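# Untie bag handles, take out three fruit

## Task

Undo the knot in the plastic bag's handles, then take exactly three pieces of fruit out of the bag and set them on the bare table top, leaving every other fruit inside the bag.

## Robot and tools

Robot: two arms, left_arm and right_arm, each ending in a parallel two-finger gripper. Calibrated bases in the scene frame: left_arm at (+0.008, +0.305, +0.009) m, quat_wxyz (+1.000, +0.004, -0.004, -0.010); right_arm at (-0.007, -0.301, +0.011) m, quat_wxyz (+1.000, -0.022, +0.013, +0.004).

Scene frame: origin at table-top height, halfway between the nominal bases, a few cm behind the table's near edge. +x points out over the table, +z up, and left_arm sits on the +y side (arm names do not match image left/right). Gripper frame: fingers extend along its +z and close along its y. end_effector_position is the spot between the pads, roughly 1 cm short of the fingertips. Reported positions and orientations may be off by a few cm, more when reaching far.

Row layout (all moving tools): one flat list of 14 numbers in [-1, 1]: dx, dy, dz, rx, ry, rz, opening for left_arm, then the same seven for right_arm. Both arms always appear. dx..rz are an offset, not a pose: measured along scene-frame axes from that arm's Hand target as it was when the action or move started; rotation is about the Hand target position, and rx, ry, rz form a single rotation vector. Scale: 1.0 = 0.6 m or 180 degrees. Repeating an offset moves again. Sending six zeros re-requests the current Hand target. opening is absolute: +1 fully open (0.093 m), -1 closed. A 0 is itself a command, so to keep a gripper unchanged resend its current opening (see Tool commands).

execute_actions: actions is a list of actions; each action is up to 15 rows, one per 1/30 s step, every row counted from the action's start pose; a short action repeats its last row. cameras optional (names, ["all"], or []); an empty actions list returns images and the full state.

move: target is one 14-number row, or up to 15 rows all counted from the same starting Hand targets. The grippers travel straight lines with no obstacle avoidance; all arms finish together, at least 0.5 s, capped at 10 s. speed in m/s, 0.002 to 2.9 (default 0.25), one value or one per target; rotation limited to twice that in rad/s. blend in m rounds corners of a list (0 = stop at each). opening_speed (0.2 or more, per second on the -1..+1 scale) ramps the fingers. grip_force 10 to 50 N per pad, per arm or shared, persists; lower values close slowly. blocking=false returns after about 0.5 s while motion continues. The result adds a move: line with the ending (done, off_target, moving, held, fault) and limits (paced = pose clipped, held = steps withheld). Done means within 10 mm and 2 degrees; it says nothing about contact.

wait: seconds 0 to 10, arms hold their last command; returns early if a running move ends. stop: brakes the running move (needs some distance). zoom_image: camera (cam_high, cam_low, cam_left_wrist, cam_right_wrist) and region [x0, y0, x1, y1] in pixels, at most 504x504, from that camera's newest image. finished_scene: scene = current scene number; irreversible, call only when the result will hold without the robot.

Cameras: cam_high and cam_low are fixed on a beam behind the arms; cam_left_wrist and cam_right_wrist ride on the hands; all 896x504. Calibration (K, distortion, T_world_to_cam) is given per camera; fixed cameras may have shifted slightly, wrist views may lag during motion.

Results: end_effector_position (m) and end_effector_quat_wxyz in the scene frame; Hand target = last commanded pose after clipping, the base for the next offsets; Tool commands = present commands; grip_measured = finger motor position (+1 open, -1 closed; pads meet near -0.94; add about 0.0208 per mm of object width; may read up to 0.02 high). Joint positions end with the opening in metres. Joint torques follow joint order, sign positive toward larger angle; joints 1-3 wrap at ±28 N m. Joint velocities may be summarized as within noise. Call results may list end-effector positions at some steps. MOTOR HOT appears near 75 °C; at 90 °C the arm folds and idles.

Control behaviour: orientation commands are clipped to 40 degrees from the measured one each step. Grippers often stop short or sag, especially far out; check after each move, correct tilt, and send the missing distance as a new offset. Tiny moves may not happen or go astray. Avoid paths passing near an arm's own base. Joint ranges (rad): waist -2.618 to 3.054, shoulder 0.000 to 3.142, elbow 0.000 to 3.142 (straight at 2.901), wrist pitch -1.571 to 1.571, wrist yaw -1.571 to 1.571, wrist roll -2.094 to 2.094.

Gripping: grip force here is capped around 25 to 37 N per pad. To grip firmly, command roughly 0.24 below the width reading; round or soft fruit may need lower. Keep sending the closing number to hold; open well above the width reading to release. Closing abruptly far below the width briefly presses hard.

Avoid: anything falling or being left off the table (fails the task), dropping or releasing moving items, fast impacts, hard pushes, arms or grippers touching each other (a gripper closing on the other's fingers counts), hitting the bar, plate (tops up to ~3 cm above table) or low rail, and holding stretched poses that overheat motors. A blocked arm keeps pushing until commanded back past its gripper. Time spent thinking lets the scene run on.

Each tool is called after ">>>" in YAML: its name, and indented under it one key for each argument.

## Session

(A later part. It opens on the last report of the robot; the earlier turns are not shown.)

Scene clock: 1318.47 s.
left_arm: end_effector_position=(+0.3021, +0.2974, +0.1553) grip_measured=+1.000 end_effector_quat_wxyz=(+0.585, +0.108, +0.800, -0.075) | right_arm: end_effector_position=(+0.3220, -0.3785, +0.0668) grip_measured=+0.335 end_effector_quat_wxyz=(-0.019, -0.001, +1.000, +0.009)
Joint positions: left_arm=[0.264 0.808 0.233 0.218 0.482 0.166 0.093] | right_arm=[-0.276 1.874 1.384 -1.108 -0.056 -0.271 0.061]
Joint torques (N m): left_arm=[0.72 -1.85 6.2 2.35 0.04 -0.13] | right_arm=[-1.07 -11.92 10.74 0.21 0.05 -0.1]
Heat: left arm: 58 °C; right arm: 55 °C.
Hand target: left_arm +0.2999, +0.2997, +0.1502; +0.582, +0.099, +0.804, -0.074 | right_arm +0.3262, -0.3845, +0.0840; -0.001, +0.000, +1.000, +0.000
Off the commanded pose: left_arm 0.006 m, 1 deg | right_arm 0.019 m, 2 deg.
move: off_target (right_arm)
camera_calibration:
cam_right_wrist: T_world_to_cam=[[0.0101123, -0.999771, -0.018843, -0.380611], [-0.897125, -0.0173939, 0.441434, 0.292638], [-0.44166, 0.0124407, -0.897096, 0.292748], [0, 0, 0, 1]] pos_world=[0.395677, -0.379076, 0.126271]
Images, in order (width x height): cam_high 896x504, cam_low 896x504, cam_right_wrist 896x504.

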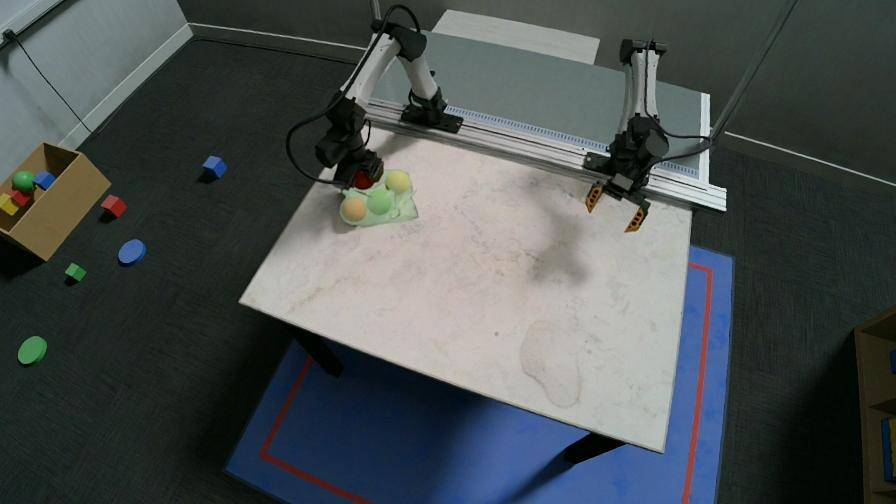

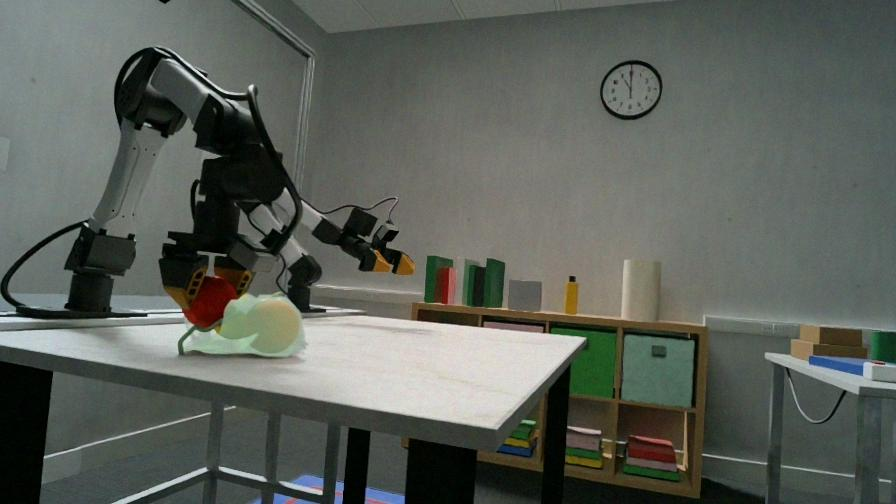

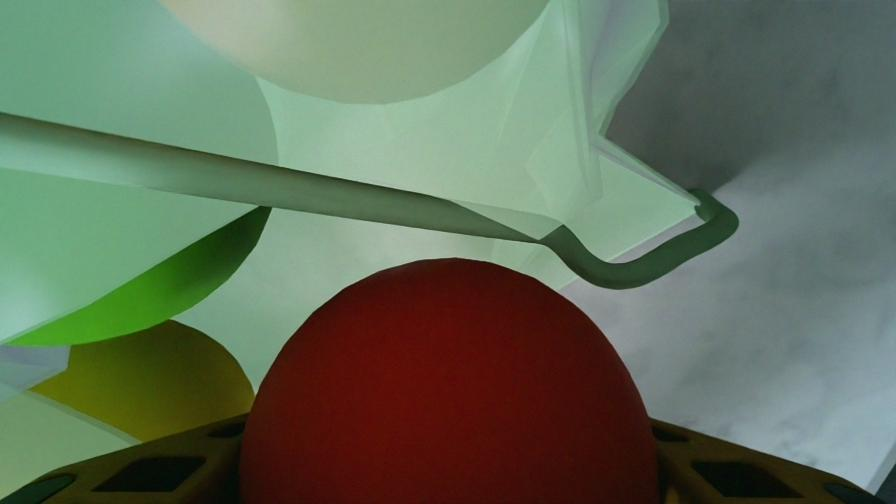

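>>> move:
  target:
    - [0,0,0,0,0,0,1,0,0,0.13,0,0,0,0.3]
    - [0,0,0,0,0,0,1,-0.077,0.474,0.13,0,0,0,0.3]
    - [0,0,0,0,0,0,1,-0.077,0.474,-0.06,0,0,0,0.3]
  cameras: ["cam_right_wrist","cam_low","cam_high"]
  speed: [0.12,0.2,0.12]
  blend: [0.04,0.02,0]

Scene clock: 1336.03 s.
left_arm: end_effector_position=(+0.3021, +0.2974, +0.1553) grip_measured=+1.000 end_effector_quat_wxyz=(+0.585, +0.108, +0.800, -0.075) | right_arm: end_effector_position=(+0.2814, -0.0989, +0.0540) grip_measured=+0.335 end_effector_quat_wxyz=(+0.000, -0.001, +1.000, +0.009)
Joint positions: left_arm=[0.264 0.808 0.233 0.218 0.482 0.166 0.093] | right_arm=[0.583 1.85 1.345 -1.01 -0.036 0.591 0.061]
Joint torques (N m): left_arm=[0.76 -1.91 6.23 2.36 0.06 -0.12] | right_arm=[0.29 -7.87 6.9 0.71 0.18 0.11]
Heat: left arm: 58 °C; right arm: 56 °C.
Hand target: left_arm +0.2999, +0.2997, +0.1502; +0.582, +0.099, +0.804, -0.074 | right_arm +0.2800, -0.1001, +0.0481; +0.000, +0.000, +1.000, +0.000
Off the commanded pose: left_arm 0.006 m, 1 deg | right_arm 0.006 m, 1 deg.
move: done; blend cut to 0.0392 m at target 1
camera_calibration:
cam_right_wrist: T_world_to_cam=[[0.0107731, -0.999784, -0.0177846, -0.101088], [-0.912857, -0.0170927, 0.407921, 0.272941], [-0.408137, 0.0118402, -0.912844, 0.251253], [0, 0, 0, 1]] pos_world=[0.35279, -0.0993759, 0.116219]
Images, in order (width x height): cam_high 896x504, cam_low 896x504, cam_right_wrist 896x504.

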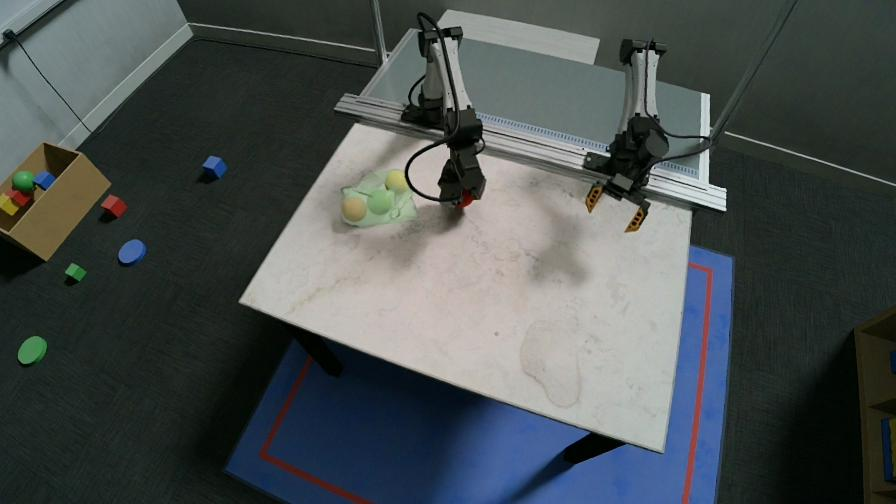

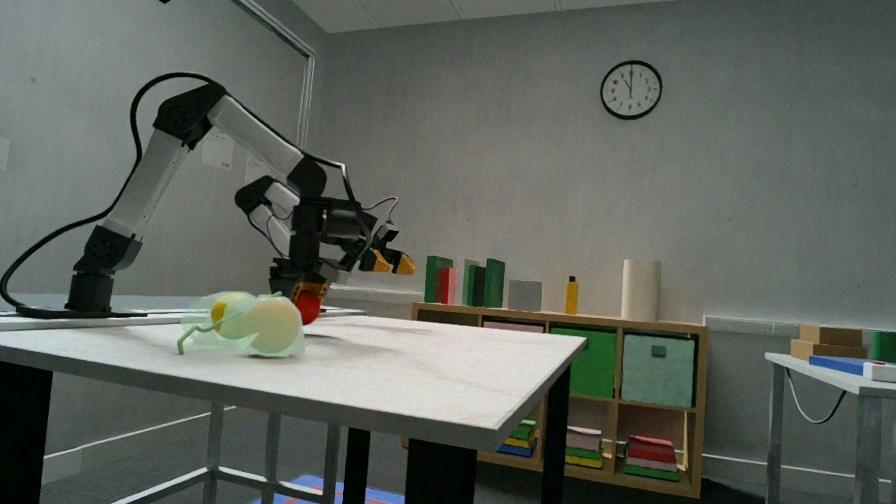

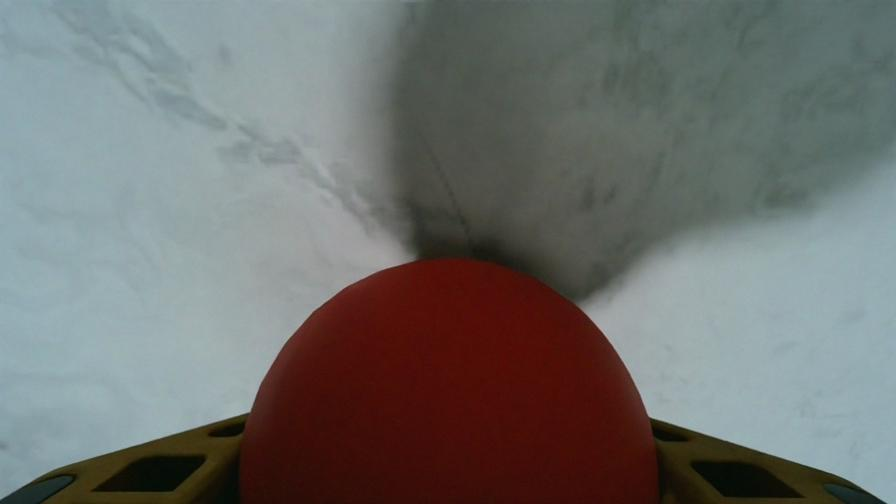

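>>> move:
  target: [0,0,0,0,0,0,1,0,0,-0.028,0,0,0,0.3]
  cameras: ["cam_right_wrist","cam_low"]
  speed: 0.05

>>> zoom_image:
  camera: "cam_low"
  region: [220, 220, 400, 380]

Scene clock: 1343.17 s.
left_arm: end_effector_position=(+0.3021, +0.2974, +0.1553) grip_measured=+1.000 end_effector_quat_wxyz=(+0.585, +0.108, +0.800, -0.075) | right_arm: end_effector_position=(+0.2803, -0.0989, +0.0396) grip_measured=+0.335 end_effector_quat_wxyz=(-0.001, -0.002, +1.000, +0.008)
Joint positions: left_arm=[0.264 0.808 0.233 0.218 0.482 0.166 0.093] | right_arm=[0.586 1.868 1.308 -0.959 -0.035 0.592 0.061]
Joint torques (N m): left_arm=[0.69 -1.87 6.2 2.38 0.05 -0.14] | right_arm=[0.27 -7.46 6.42 0.84 0.2 0.08]
Heat: left arm: 58 °C; right arm: 56 °C.
Hand target: left_arm +0.2999, +0.2997, +0.1502; +0.582, +0.099, +0.804, -0.074 | right_arm +0.2798, -0.1001, +0.0312; -0.001, +0.000, +1.000, +0.000
Off the commanded pose: left_arm 0.006 m, 1 deg | right_arm 0.008 m, 1 deg.
move: done
camera_calibration:
cam_right_wrist: T_world_to_cam=[[0.012564, -0.999802, -0.0154545, -0.101909], [-0.911894, -0.0177976, 0.41004, 0.277363], [-0.410233, 0.00894112, -0.911937, 0.237875], [0, 0, 0, 1]] pos_world=[0.35179, -0.0990794, 0.101623]
Images, in order (width x height): cam_low 896x504, cam_right_wrist 896x504.

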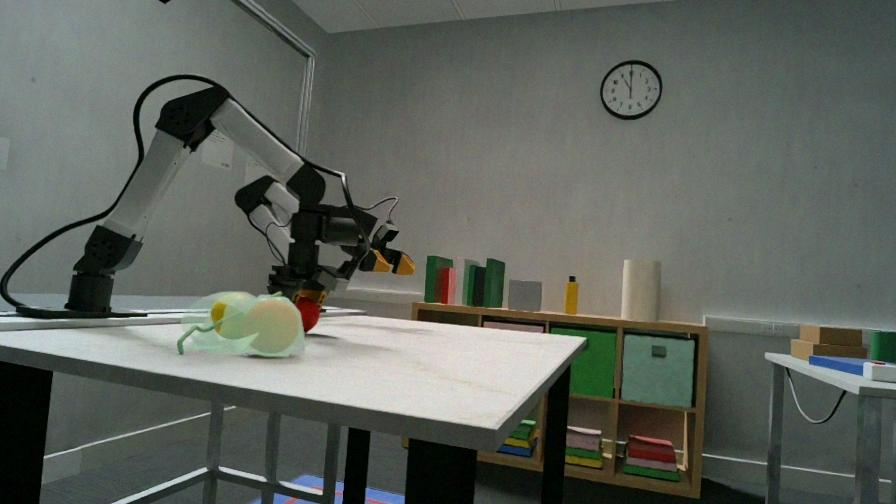

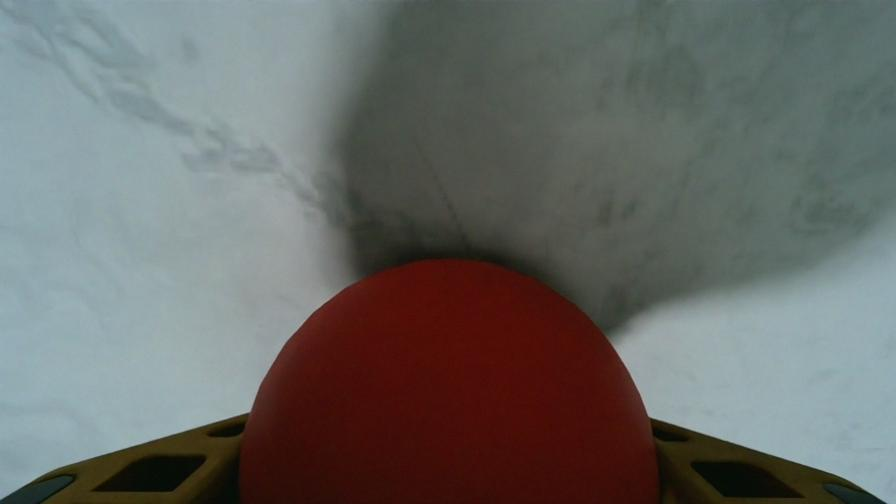

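Scaled by 2.800 from the camera's 896x504 image, which has a finer 1280x720 frame.

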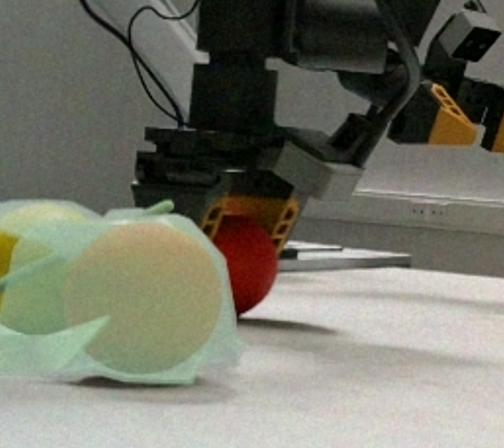

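>>> move:
  target: [0,0,0,0,0,0,1,0,0,0,0,0,0,0.95]
  cameras: ["cam_right_wrist"]
  opening_speed: 0.35

>>> move:
  target: [0,0,0,0,0,0,1,0,0,0.25,0,0,0,0.95]
  cameras: ["cam_right_wrist","cam_high","cam_low"]
  speed: 0.1

Scene clock: 1358.90 s.
left_arm: end_effector_position=(+0.3021, +0.2974, +0.1553) grip_measured=+1.000 end_effector_quat_wxyz=(+0.585, +0.108, +0.800, -0.075) | right_arm: end_effector_position=(+0.2828, -0.0976, +0.0396) grip_measured=+0.949 end_effector_quat_wxyz=(+0.004, -0.002, +1.000, +0.010)
Joint positions: left_arm=[0.264 0.808 0.233 0.218 0.482 0.166 0.093] | right_arm=[0.586 1.868 1.308 -0.947 -0.033 0.592 0.091]
Joint torques (N m): left_arm=[0.72 -1.88 6.23 2.36 0.06 -0.13] | right_arm=[0.18 -7.49 6.48 0.77 0.16 0.08]
Heat: left arm: 59 °C; right arm: 55 °C.
Hand target: left_arm +0.2999, +0.2997, +0.1502; +0.582, +0.099, +0.804, -0.074 | right_arm +0.2799, -0.1001, +0.0312; -0.001, +0.000, +1.000, +0.000
Off the commanded pose: left_arm 0.006 m, 1 deg | right_arm 0.009 m, 1 deg.
move: done
camera_calibration:
cam_right_wrist: T_world_to_cam=[[0.012586, -0.999713, -0.0203861, -0.100413], [-0.916278, -0.0196935, 0.400058, 0.281182], [-0.400344, 0.0136442, -0.916263, 0.236769], [0, 0, 0, 1]] pos_world=[0.353694, -0.0980772, 0.102406]
Images, in order (width x height): cam_right_wrist 896x504.

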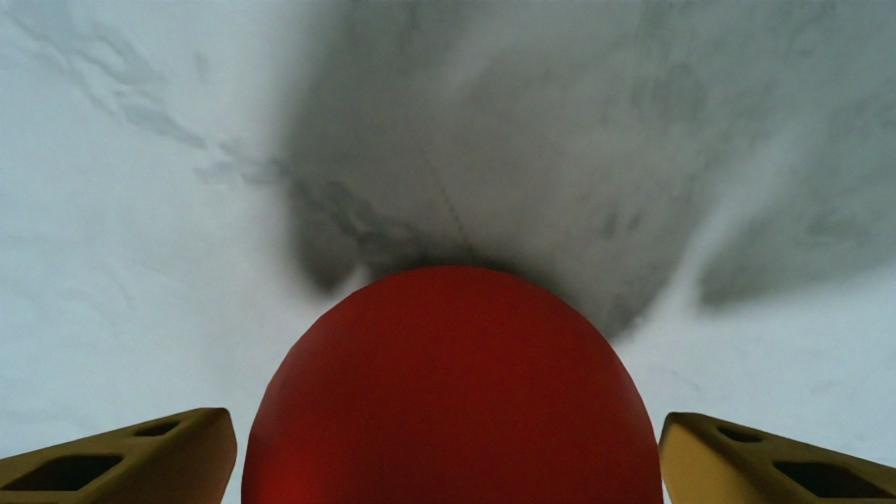

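Scene clock: 1361.17 s.
left_arm: end_effector_position=(+0.3021, +0.2974, +0.1553) grip_measured=+1.000 end_effector_quat_wxyz=(+0.585, +0.108, +0.800, -0.075) | right_arm: end_effector_position=(+0.2791, -0.0968, +0.1682) grip_measured=+0.949 end_effector_quat_wxyz=(-0.012, -0.001, +1.000, -0.001)
Joint positions: left_arm=[0.264 0.808 0.233 0.218 0.482 0.166 0.093] | right_arm=[0.586 1.839 1.789 -1.495 -0.033 0.592 0.091]
Joint torques (N m): left_arm=[0.69 -1.83 6.2 2.36 0.05 -0.13] | right_arm=[-0.57 -10.36 10.95 0.26 0.16 -0.01]
Heat: left arm: 59 °C; right arm: 55 °C.
Hand target: left_arm +0.2999, +0.2997, +0.1502; +0.582, +0.099, +0.804, -0.074 | right_arm +0.2799, -0.1001, +0.1813; -0.001, +0.000, +1.000, +0.000
Off the commanded pose: left_arm 0.006 m, 1 deg | right_arm 0.013 m, 1 deg.
move: off_target (right_arm)
camera_calibration:
cam_right_wrist: T_world_to_cam=[[0.0114743, -0.999933, 0.00125908, -0.100304], [-0.902825, -0.00981866, 0.429896, 0.218537], [-0.429855, -0.00606948, -0.902878, 0.357167], [0, 0, 0, 1]] pos_world=[0.351982, -0.0959842, 0.228656]
Images, in order (width x height): cam_high 896x504, cam_low 896x504, cam_right_wrist 896x504.

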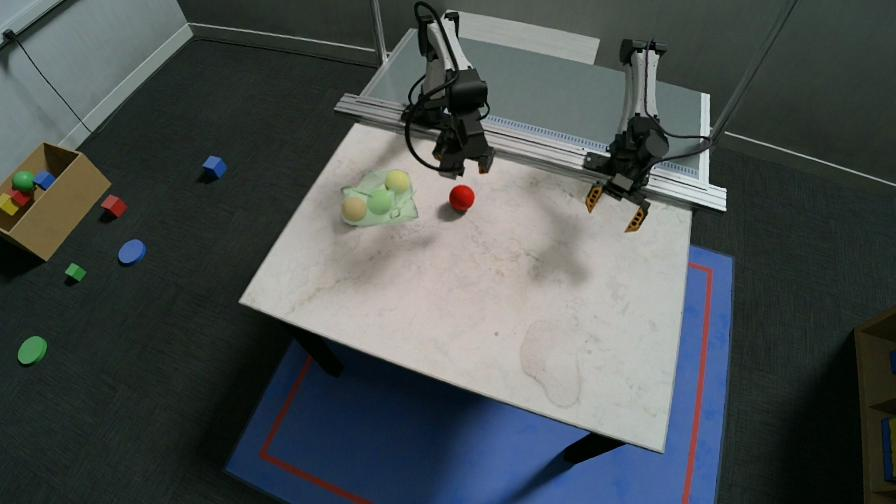

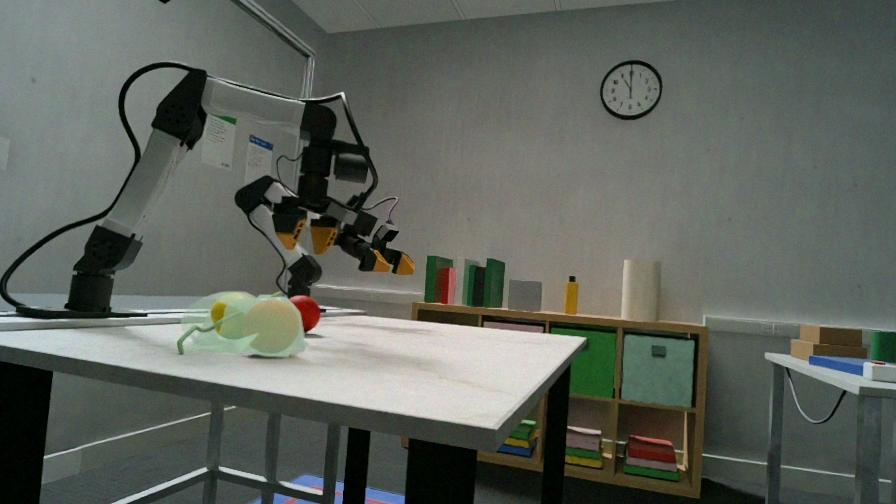

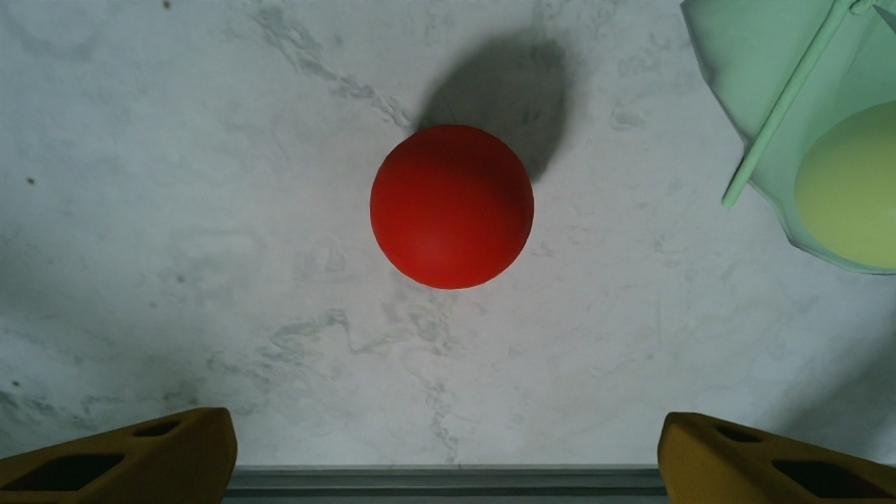

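>>> move:
  target: [0,0,0,0,0,0,1,0.175,-0.36,0.06,0,0,0,0.95]
  cameras: ["cam_right_wrist","cam_high"]
  speed: 0.25

>>> zoom_image:
  camera: "cam_right_wrist"
  region: [200, 0, 700, 504]

>>> zoom_image:
  camera: "cam_high"
  region: [300, 120, 460, 250]

Scene clock: 1378.93 s.
left_arm: end_effector_position=(+0.3021, +0.2974, +0.1553) grip_measured=+1.000 end_effector_quat_wxyz=(+0.585, +0.108, +0.800, -0.075) | right_arm: end_effector_position=(+0.3833, -0.3162, +0.2147) grip_measured=+0.949 end_effector_quat_wxyz=(+0.061, +0.003, +0.998, -0.007)
Joint positions: left_arm=[0.264 0.808 0.233 0.218 0.482 0.166 0.093] | right_arm=[-0.088 1.941 2.079 -1.562 -0.039 -0.068 0.091]
Joint torques (N m): left_arm=[0.68 -1.85 6.24 2.35 0.04 -0.13] | right_arm=[-0.42 -8.09 11.08 0.6 -0.05 -0.08]
Heat: left arm: 59 °C; right arm: 56 °C.
Hand target: left_arm +0.2999, +0.2997, +0.1502; +0.582, +0.099, +0.804, -0.074 | right_arm +0.3849, -0.3160, +0.2172; -0.001, +0.000, +1.000, +0.000
Off the commanded pose: left_arm 0.006 m, 1 deg | right_arm 0.003 m, 7 deg.
joint sent to its limit (right arm) — joint 4 (wrist pitch), lower limit. The joint targets are off in orientation, not in position.
move: off_target (right_arm)
camera_calibration:
cam_right_wrist: T_world_to_cam=[[0.00186689, -0.999883, 0.0152072, -0.320313], [-0.956141, 0.0026694, 0.292893, 0.344158], [-0.292899, -0.0150871, -0.956024, 0.398719], [0, 0, 0, 1]] pos_world=[0.446446, -0.315178, 0.285254]
Images, in order (width x height): cam_high 896x504, cam_right_wrist 896x504.

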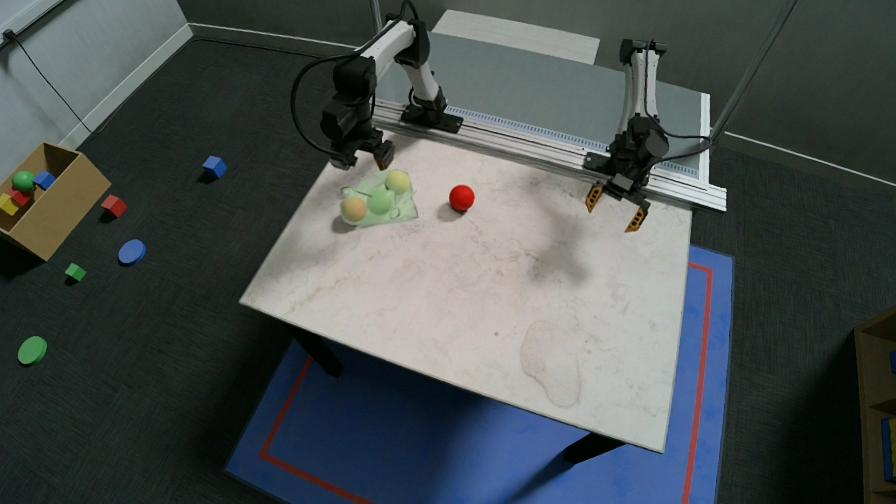

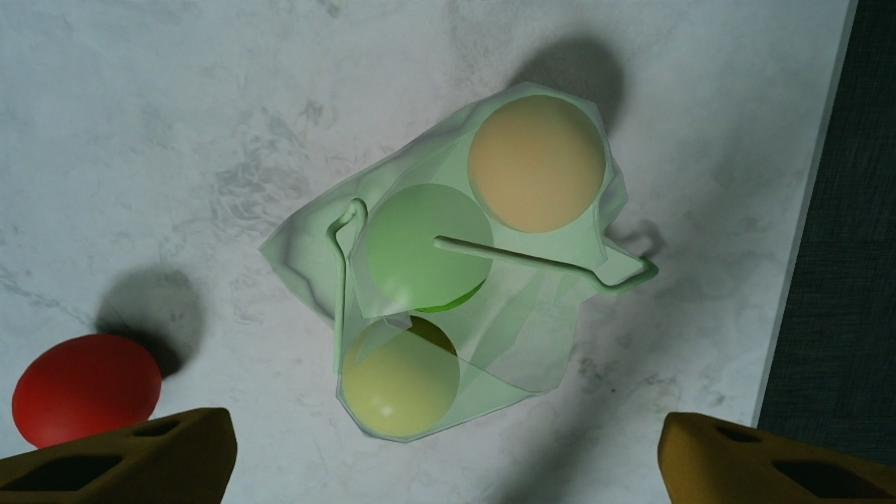

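Scaled by 1.000.

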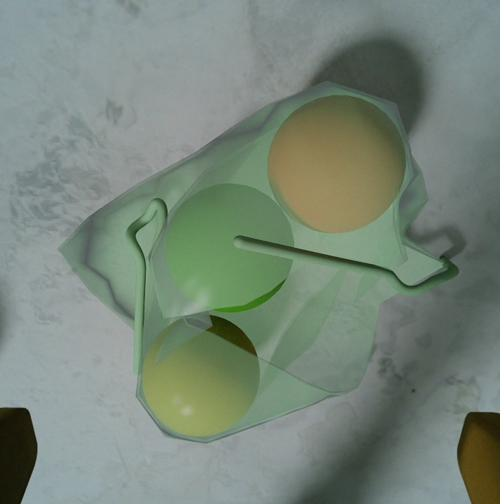

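Scaled by 3.150 from the camera's 896x504 image, which has a finer 1280x720 frame.

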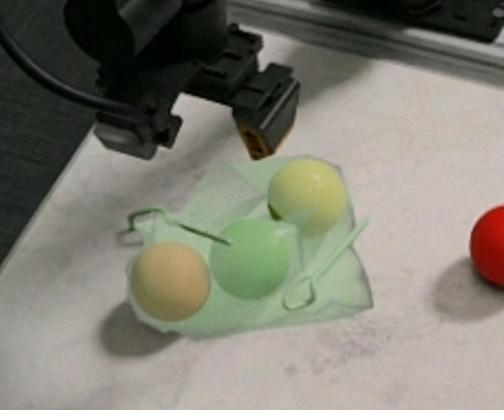

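>>> zoom_image:
  camera: "cam_right_wrist"
  region: [250, 150, 550, 450]

>>> zoom_image:
  camera: "cam_right_wrist"
  region: [310, 260, 570, 450]

Scaled by 1.680 from the camera's 896x504 image, which has a finer 1280x720 frame.

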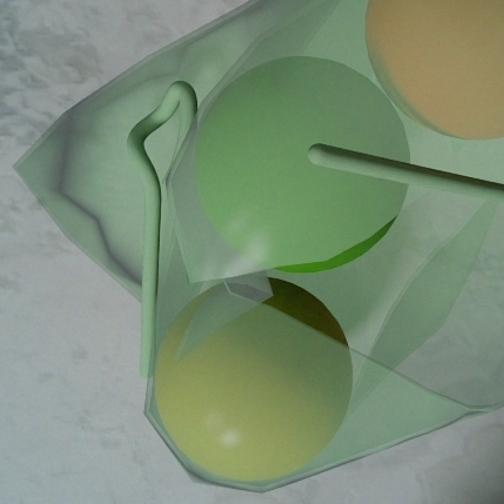

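Scaled by 1.938 from the camera's 896x504 image, which has a finer 1280x720 frame.

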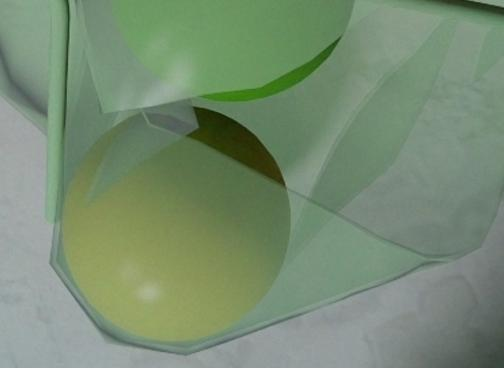

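>>> move:
  target: [0,0,0,0,0,0,1,-0.154,-0.0667,-0.18,0,0,-0.5,0.1]
  cameras: ["cam_right_wrist","cam_high"]
  speed: 0.25

>>> zoom_image:
  camera: "cam_right_wrist"
  region: [200, 0, 700, 504]

Scene clock: 1410.17 s.
left_arm: end_effector_position=(+0.3021, +0.2974, +0.1553) grip_measured=+1.000 end_effector_quat_wxyz=(+0.585, +0.108, +0.800, -0.075) | right_arm: end_effector_position=(+0.2932, -0.3546, +0.1043) grip_measured=+0.101 end_effector_quat_wxyz=(-0.011, +0.701, +0.713, -0.011)
Joint positions: left_arm=[0.264 0.808 0.233 0.218 0.482 0.166 0.093] | right_arm=[-0.223 1.71 1.334 -1.21 -0.042 1.338 0.05]
Joint torques (N m): left_arm=[0.72 -1.85 6.16 2.34 0.05 -0.12] | right_arm=[-0.87 -10.35 6.38 0.54 -0.01 0.1]
Heat: left arm: 59 °C; right arm: 60 °C.
Hand target: left_arm +0.2999, +0.2997, +0.1502; +0.582, +0.099, +0.804, -0.074 | right_arm +0.2926, -0.3561, +0.1093; +0.000, +0.707, +0.707, +0.001
Off the commanded pose: left_arm 0.006 m, 1 deg | right_arm 0.005 m, 2 deg.
move: done
camera_calibration:
cam_right_wrist: T_world_to_cam=[[-0.999156, -0.0268294, 0.0311173, 0.280028], [-0.0117661, 0.912484, 0.408944, 0.324186], [-0.0393658, 0.408232, -0.912029, 0.337288], [0, 0, 0, 1]] pos_world=[0.296883, -0.425993, 0.166329]
Images, in order (width x height): cam_high 896x504, cam_right_wrist 896x504.

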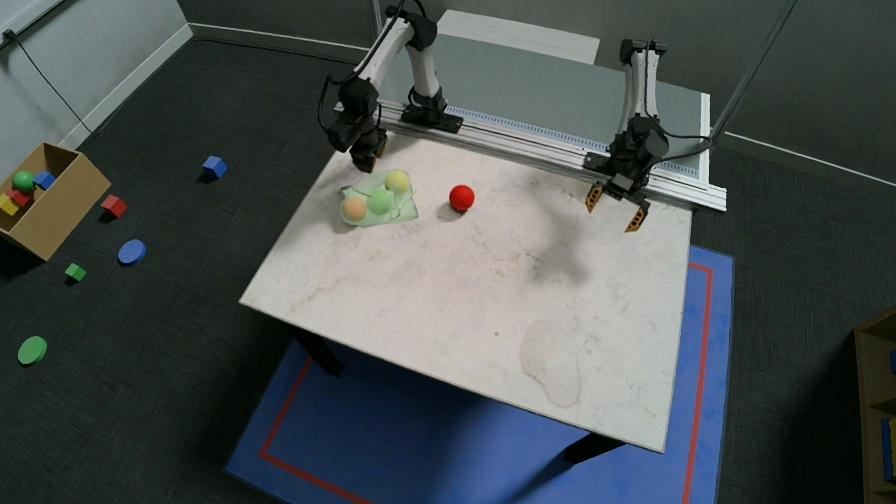

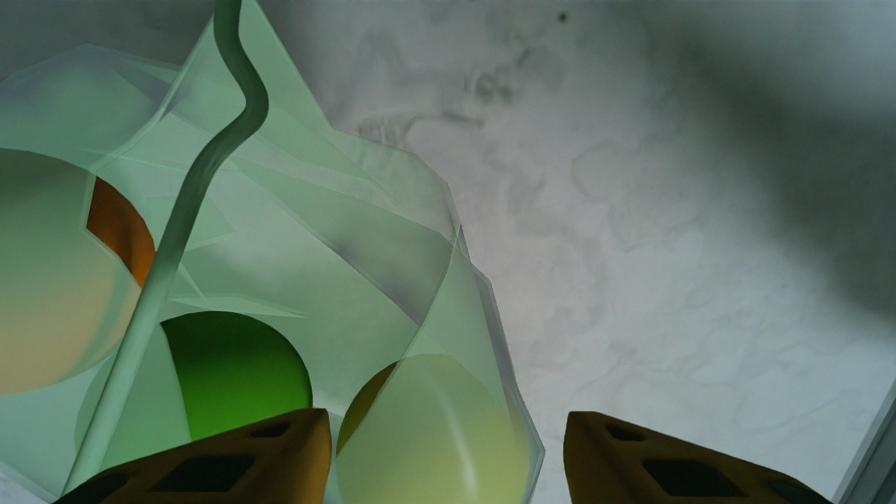

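Scaled by 1.000.

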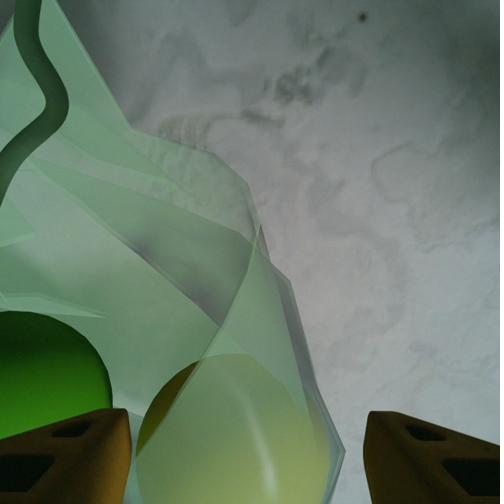

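>>> move:
  target: [0,0,0,0,0,0,1,-0.0135,0.0127,-0.15,0,0,0,0.1]
  cameras: ["cam_right_wrist","cam_low"]
  speed: 0.1

>>> zoom_image:
  camera: "cam_low"
  region: [140, 220, 340, 380]

Scene clock: 1429.50 s.
left_arm: end_effector_position=(+0.3021, +0.2974, +0.1553) grip_measured=+1.000 end_effector_quat_wxyz=(+0.585, +0.108, +0.800, -0.075) | right_arm: end_effector_position=(+0.2860, -0.3506, +0.0254) grip_measured=+0.101 end_effector_quat_wxyz=(+0.006, +0.705, +0.709, +0.000)
Joint positions: left_arm=[0.264 0.808 0.233 0.218 0.482 0.166 0.093] | right_arm=[-0.202 1.738 1.039 -0.845 -0.042 1.373 0.05]
Joint torques (N m): left_arm=[0.68 -1.84 6.19 2.36 0.05 -0.11] | right_arm=[0.16 -6.02 6.24 0.68 0.01 0.09]
Heat: left arm: 59 °C; right arm: 56 °C.
Hand target: left_arm +0.2999, +0.2997, +0.1502; +0.582, +0.099, +0.804, -0.074 | right_arm +0.2844, -0.3485, +0.0192; +0.000, +0.707, +0.707, +0.001
Off the commanded pose: left_arm 0.006 m, 1 deg | right_arm 0.007 m, 1 deg.
move: done
camera_calibration:
cam_right_wrist: T_world_to_cam=[[-0.999861, -0.0142213, -0.00867458, 0.281046], [-0.0165069, 0.915859, 0.40116, 0.355409], [0.00223968, 0.401247, -0.915967, 0.249188], [0, 0, 0, 1]] pos_world=[0.286316, -0.421494, 0.0881099]
Images, in order (width x height): cam_low 896x504, cam_right_wrist 896x504.

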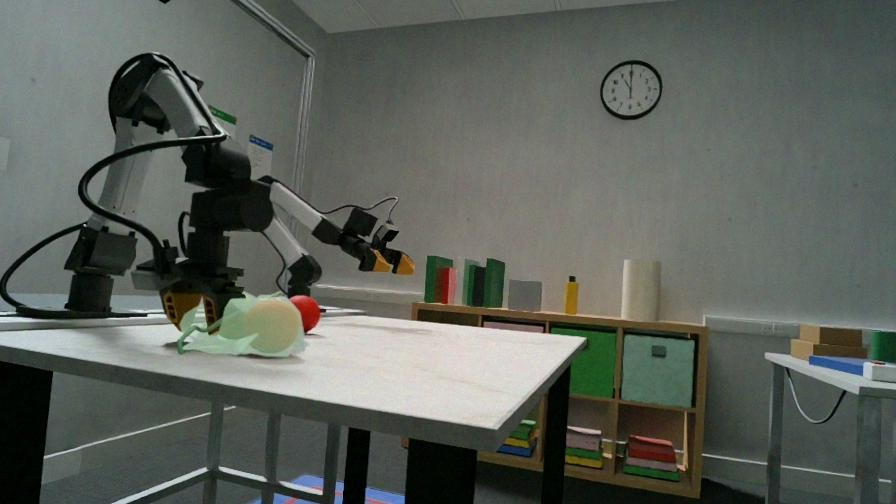

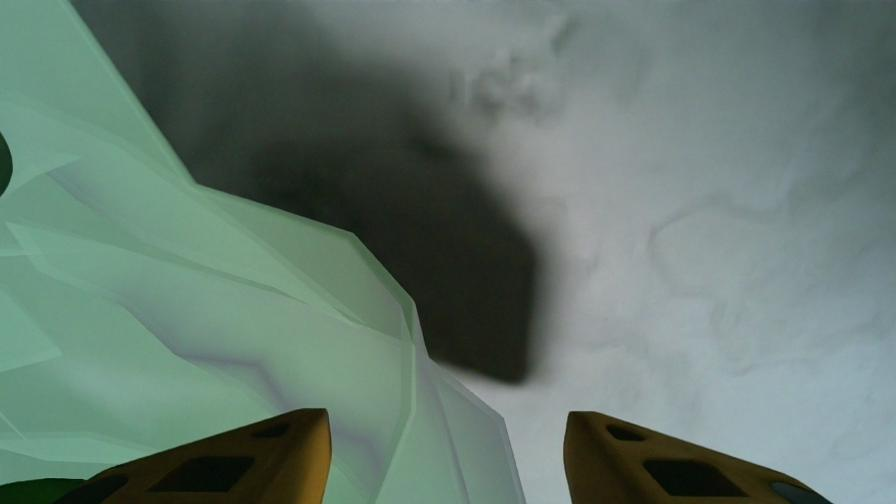

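Scaled by 2.520 from the camera's 896x504 image, which has a finer 1280x720 frame.

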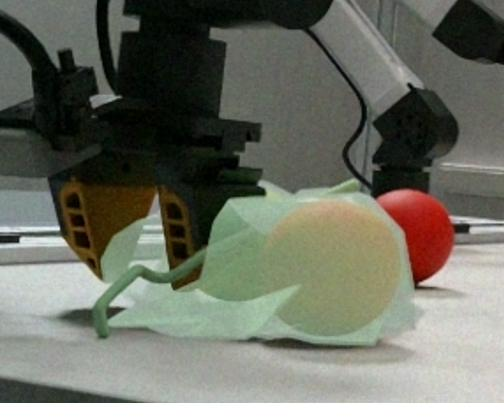

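>>> move:
  target: [0,0,0,0,0,0,1,0,0,0,0,0,0,-1]
  cameras: ["cam_right_wrist","cam_low"]
  opening_speed: 0.5

>>> zoom_image:
  camera: "cam_low"
  region: [140, 220, 340, 380]

Scene clock: 1442.47 s.
left_arm: end_effector_position=(+0.3021, +0.2974, +0.1553) grip_measured=+1.000 end_effector_quat_wxyz=(+0.585, +0.108, +0.800, -0.075) | right_arm: end_effector_position=(+0.2862, -0.3506, +0.0254) grip_measured=-0.981 end_effector_quat_wxyz=(+0.006, +0.705, +0.709, +0.001)
Joint positions: left_arm=[0.264 0.808 0.233 0.218 0.482 0.166 0.093] | right_arm=[-0.202 1.738 1.039 -0.844 -0.042 1.373 0]
Joint torques (N m): left_arm=[0.7 -1.83 6.16 2.35 0.07 -0.13] | right_arm=[-0.01 -6.2 6.24 0.66 -0.04 0.07]
Heat: left arm: 60 °C; right arm: 55 °C.
Hand target: left_arm +0.2999, +0.2997, +0.1502; +0.582, +0.099, +0.804, -0.074 | right_arm +0.2844, -0.3485, +0.0192; +0.000, +0.707, +0.707, +0.001
Off the commanded pose: left_arm 0.006 m, 1 deg | right_arm 0.007 m, 1 deg.
move: done
camera_calibration:
cam_right_wrist: T_world_to_cam=[[-0.999854, -0.014216, -0.00943421, 0.281212], [-0.0168064, 0.915913, 0.401026, 0.355623], [0.00293993, 0.401126, -0.916018, 0.24898], [0, 0, 0, 1]] pos_world=[0.286416, -0.421594, 0.0881095]
Images, in order (width x height): cam_low 896x504, cam_right_wrist 896x504.

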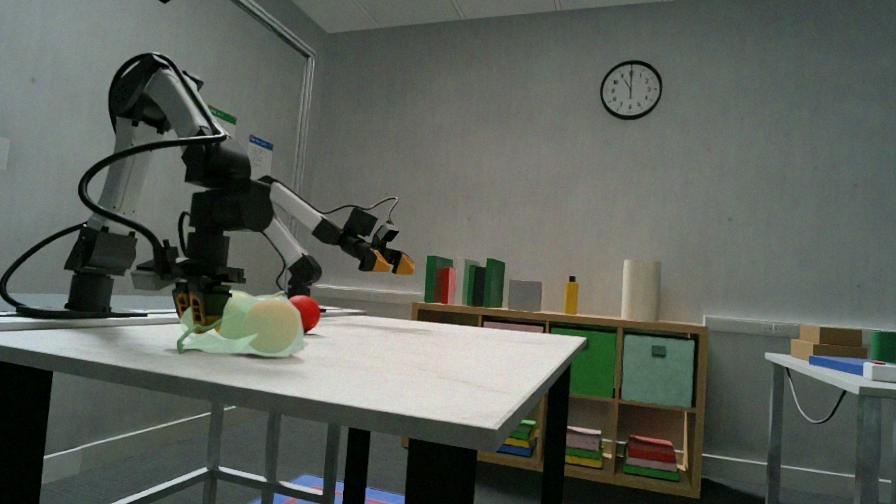

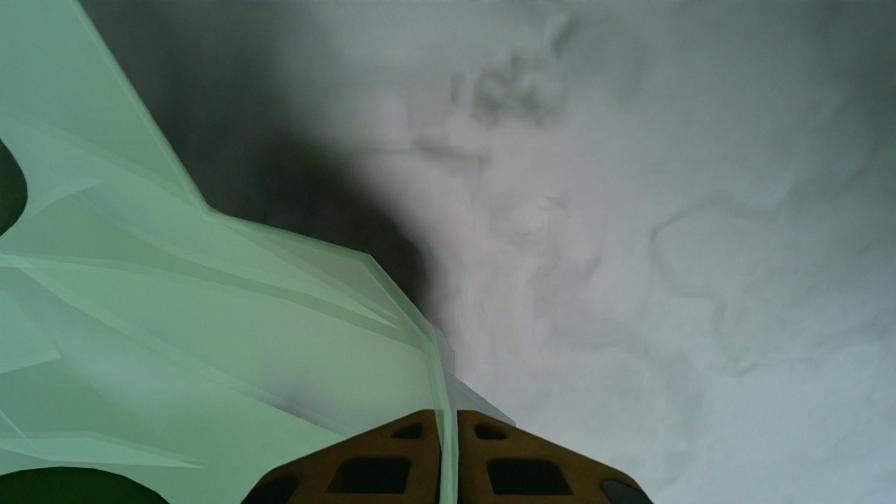

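Scaled by 2.520 from the camera's 896x504 image, which has a finer 1280x720 frame.

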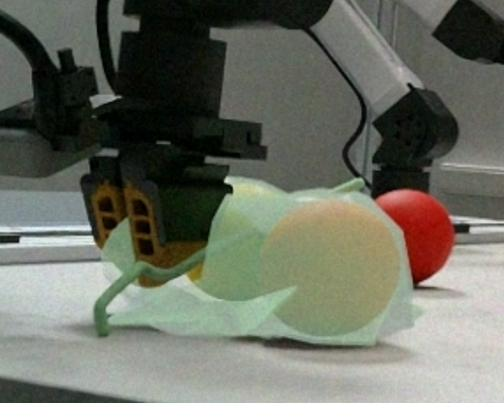

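>>> move:
  target:
    - [0,0,0,0,0,0,1,-0.04,0,0.07,0,0,0,-1]
    - [0,0,0,0,0,0,1,-0.11,0.02,0.07,0,0,0,-1]
  cameras: ["cam_right_wrist","cam_low","cam_high"]
  speed: 0.1
  blend: [0.02,0]

>>> zoom_image:
  camera: "cam_low"
  region: [140, 220, 340, 380]

>>> zoom_image:
  camera: "cam_high"
  region: [300, 120, 460, 250]

Scene clock: 1455.23 s.
left_arm: end_effector_position=(+0.3021, +0.2974, +0.1553) grip_measured=+1.000 end_effector_quat_wxyz=(+0.585, +0.108, +0.800, -0.075) | right_arm: end_effector_position=(+0.2271, -0.3386, +0.0599) grip_measured=-0.981 end_effector_quat_wxyz=(+0.008, +0.706, +0.708, +0.002)
Joint positions: left_arm=[0.264 0.808 0.233 0.218 0.482 0.166 0.093] | right_arm=[-0.207 1.453 0.89 -0.975 -0.042 1.37 0]
Joint torques (N m): left_arm=[0.72 -1.89 6.19 2.33 0.06 -0.13] | right_arm=[-0.47 -7.02 6.34 0.26 -0.03 -0.02]
Heat: left arm: 60 °C; right arm: 54 °C.
Hand target: left_arm +0.2999, +0.2997, +0.1502; +0.582, +0.099, +0.804, -0.074 | right_arm +0.2184, -0.3365, +0.0612; +0.000, +0.707, +0.707, +0.001
Off the commanded pose: left_arm 0.006 m, 1 deg | right_arm 0.009 m, 1 deg.
move: done
camera_calibration:
cam_right_wrist: T_world_to_cam=[[-0.999833, -0.012538, -0.0132682, 0.223477], [-0.0168008, 0.916283, 0.400179, 0.32983], [0.00713995, 0.400336, -0.916341, 0.274716], [0, 0, 0, 1]] pos_world=[0.22702, -0.409394, 0.122708]
Images, in order (width x height): cam_high 896x504, cam_low 896x504, cam_right_wrist 896x504.

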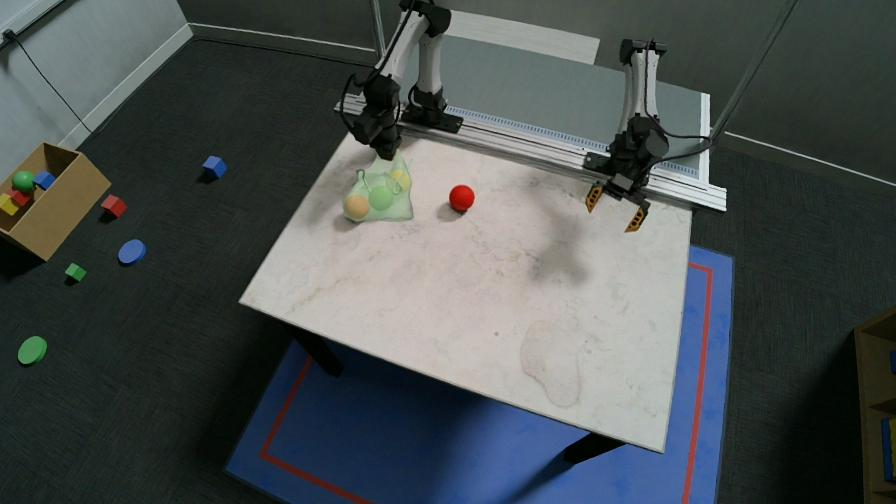

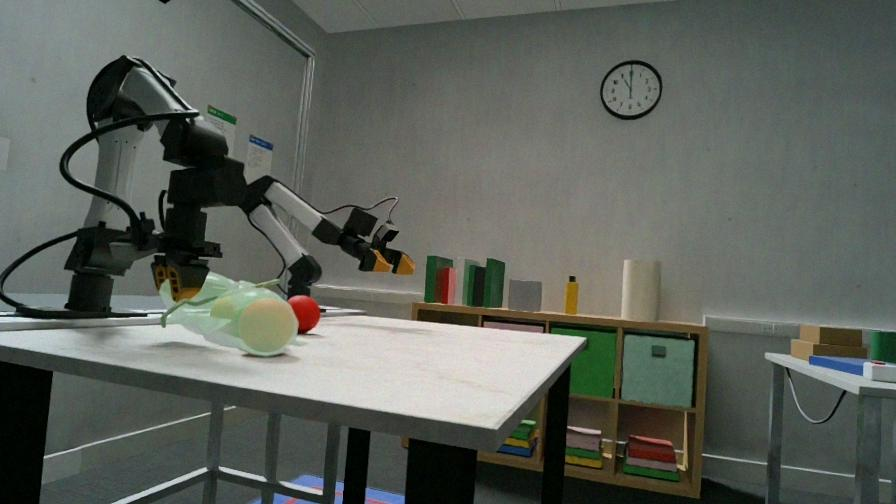

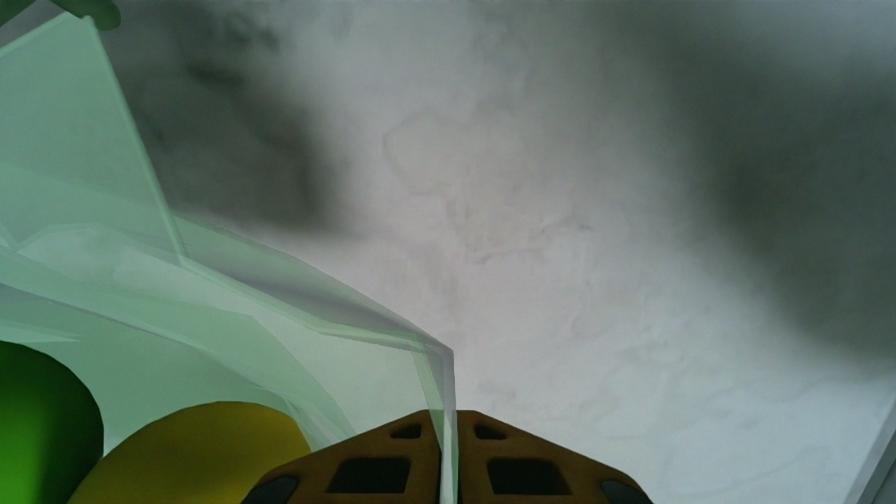

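Scaled by 2.520 from the camera's 896x504 image, which has a finer 1280x720 frame.

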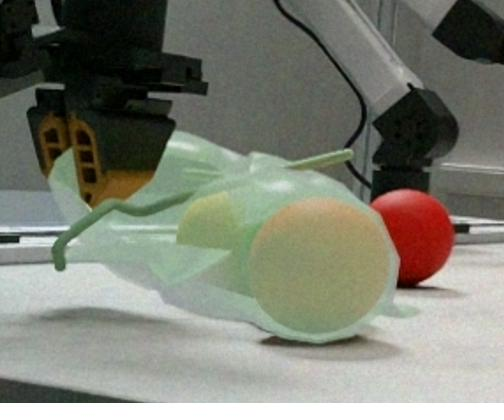

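Scaled by 3.150 from the camera's 896x504 image, which has a finer 1280x720 frame.

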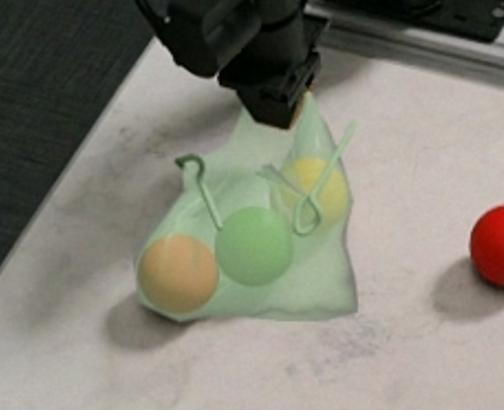

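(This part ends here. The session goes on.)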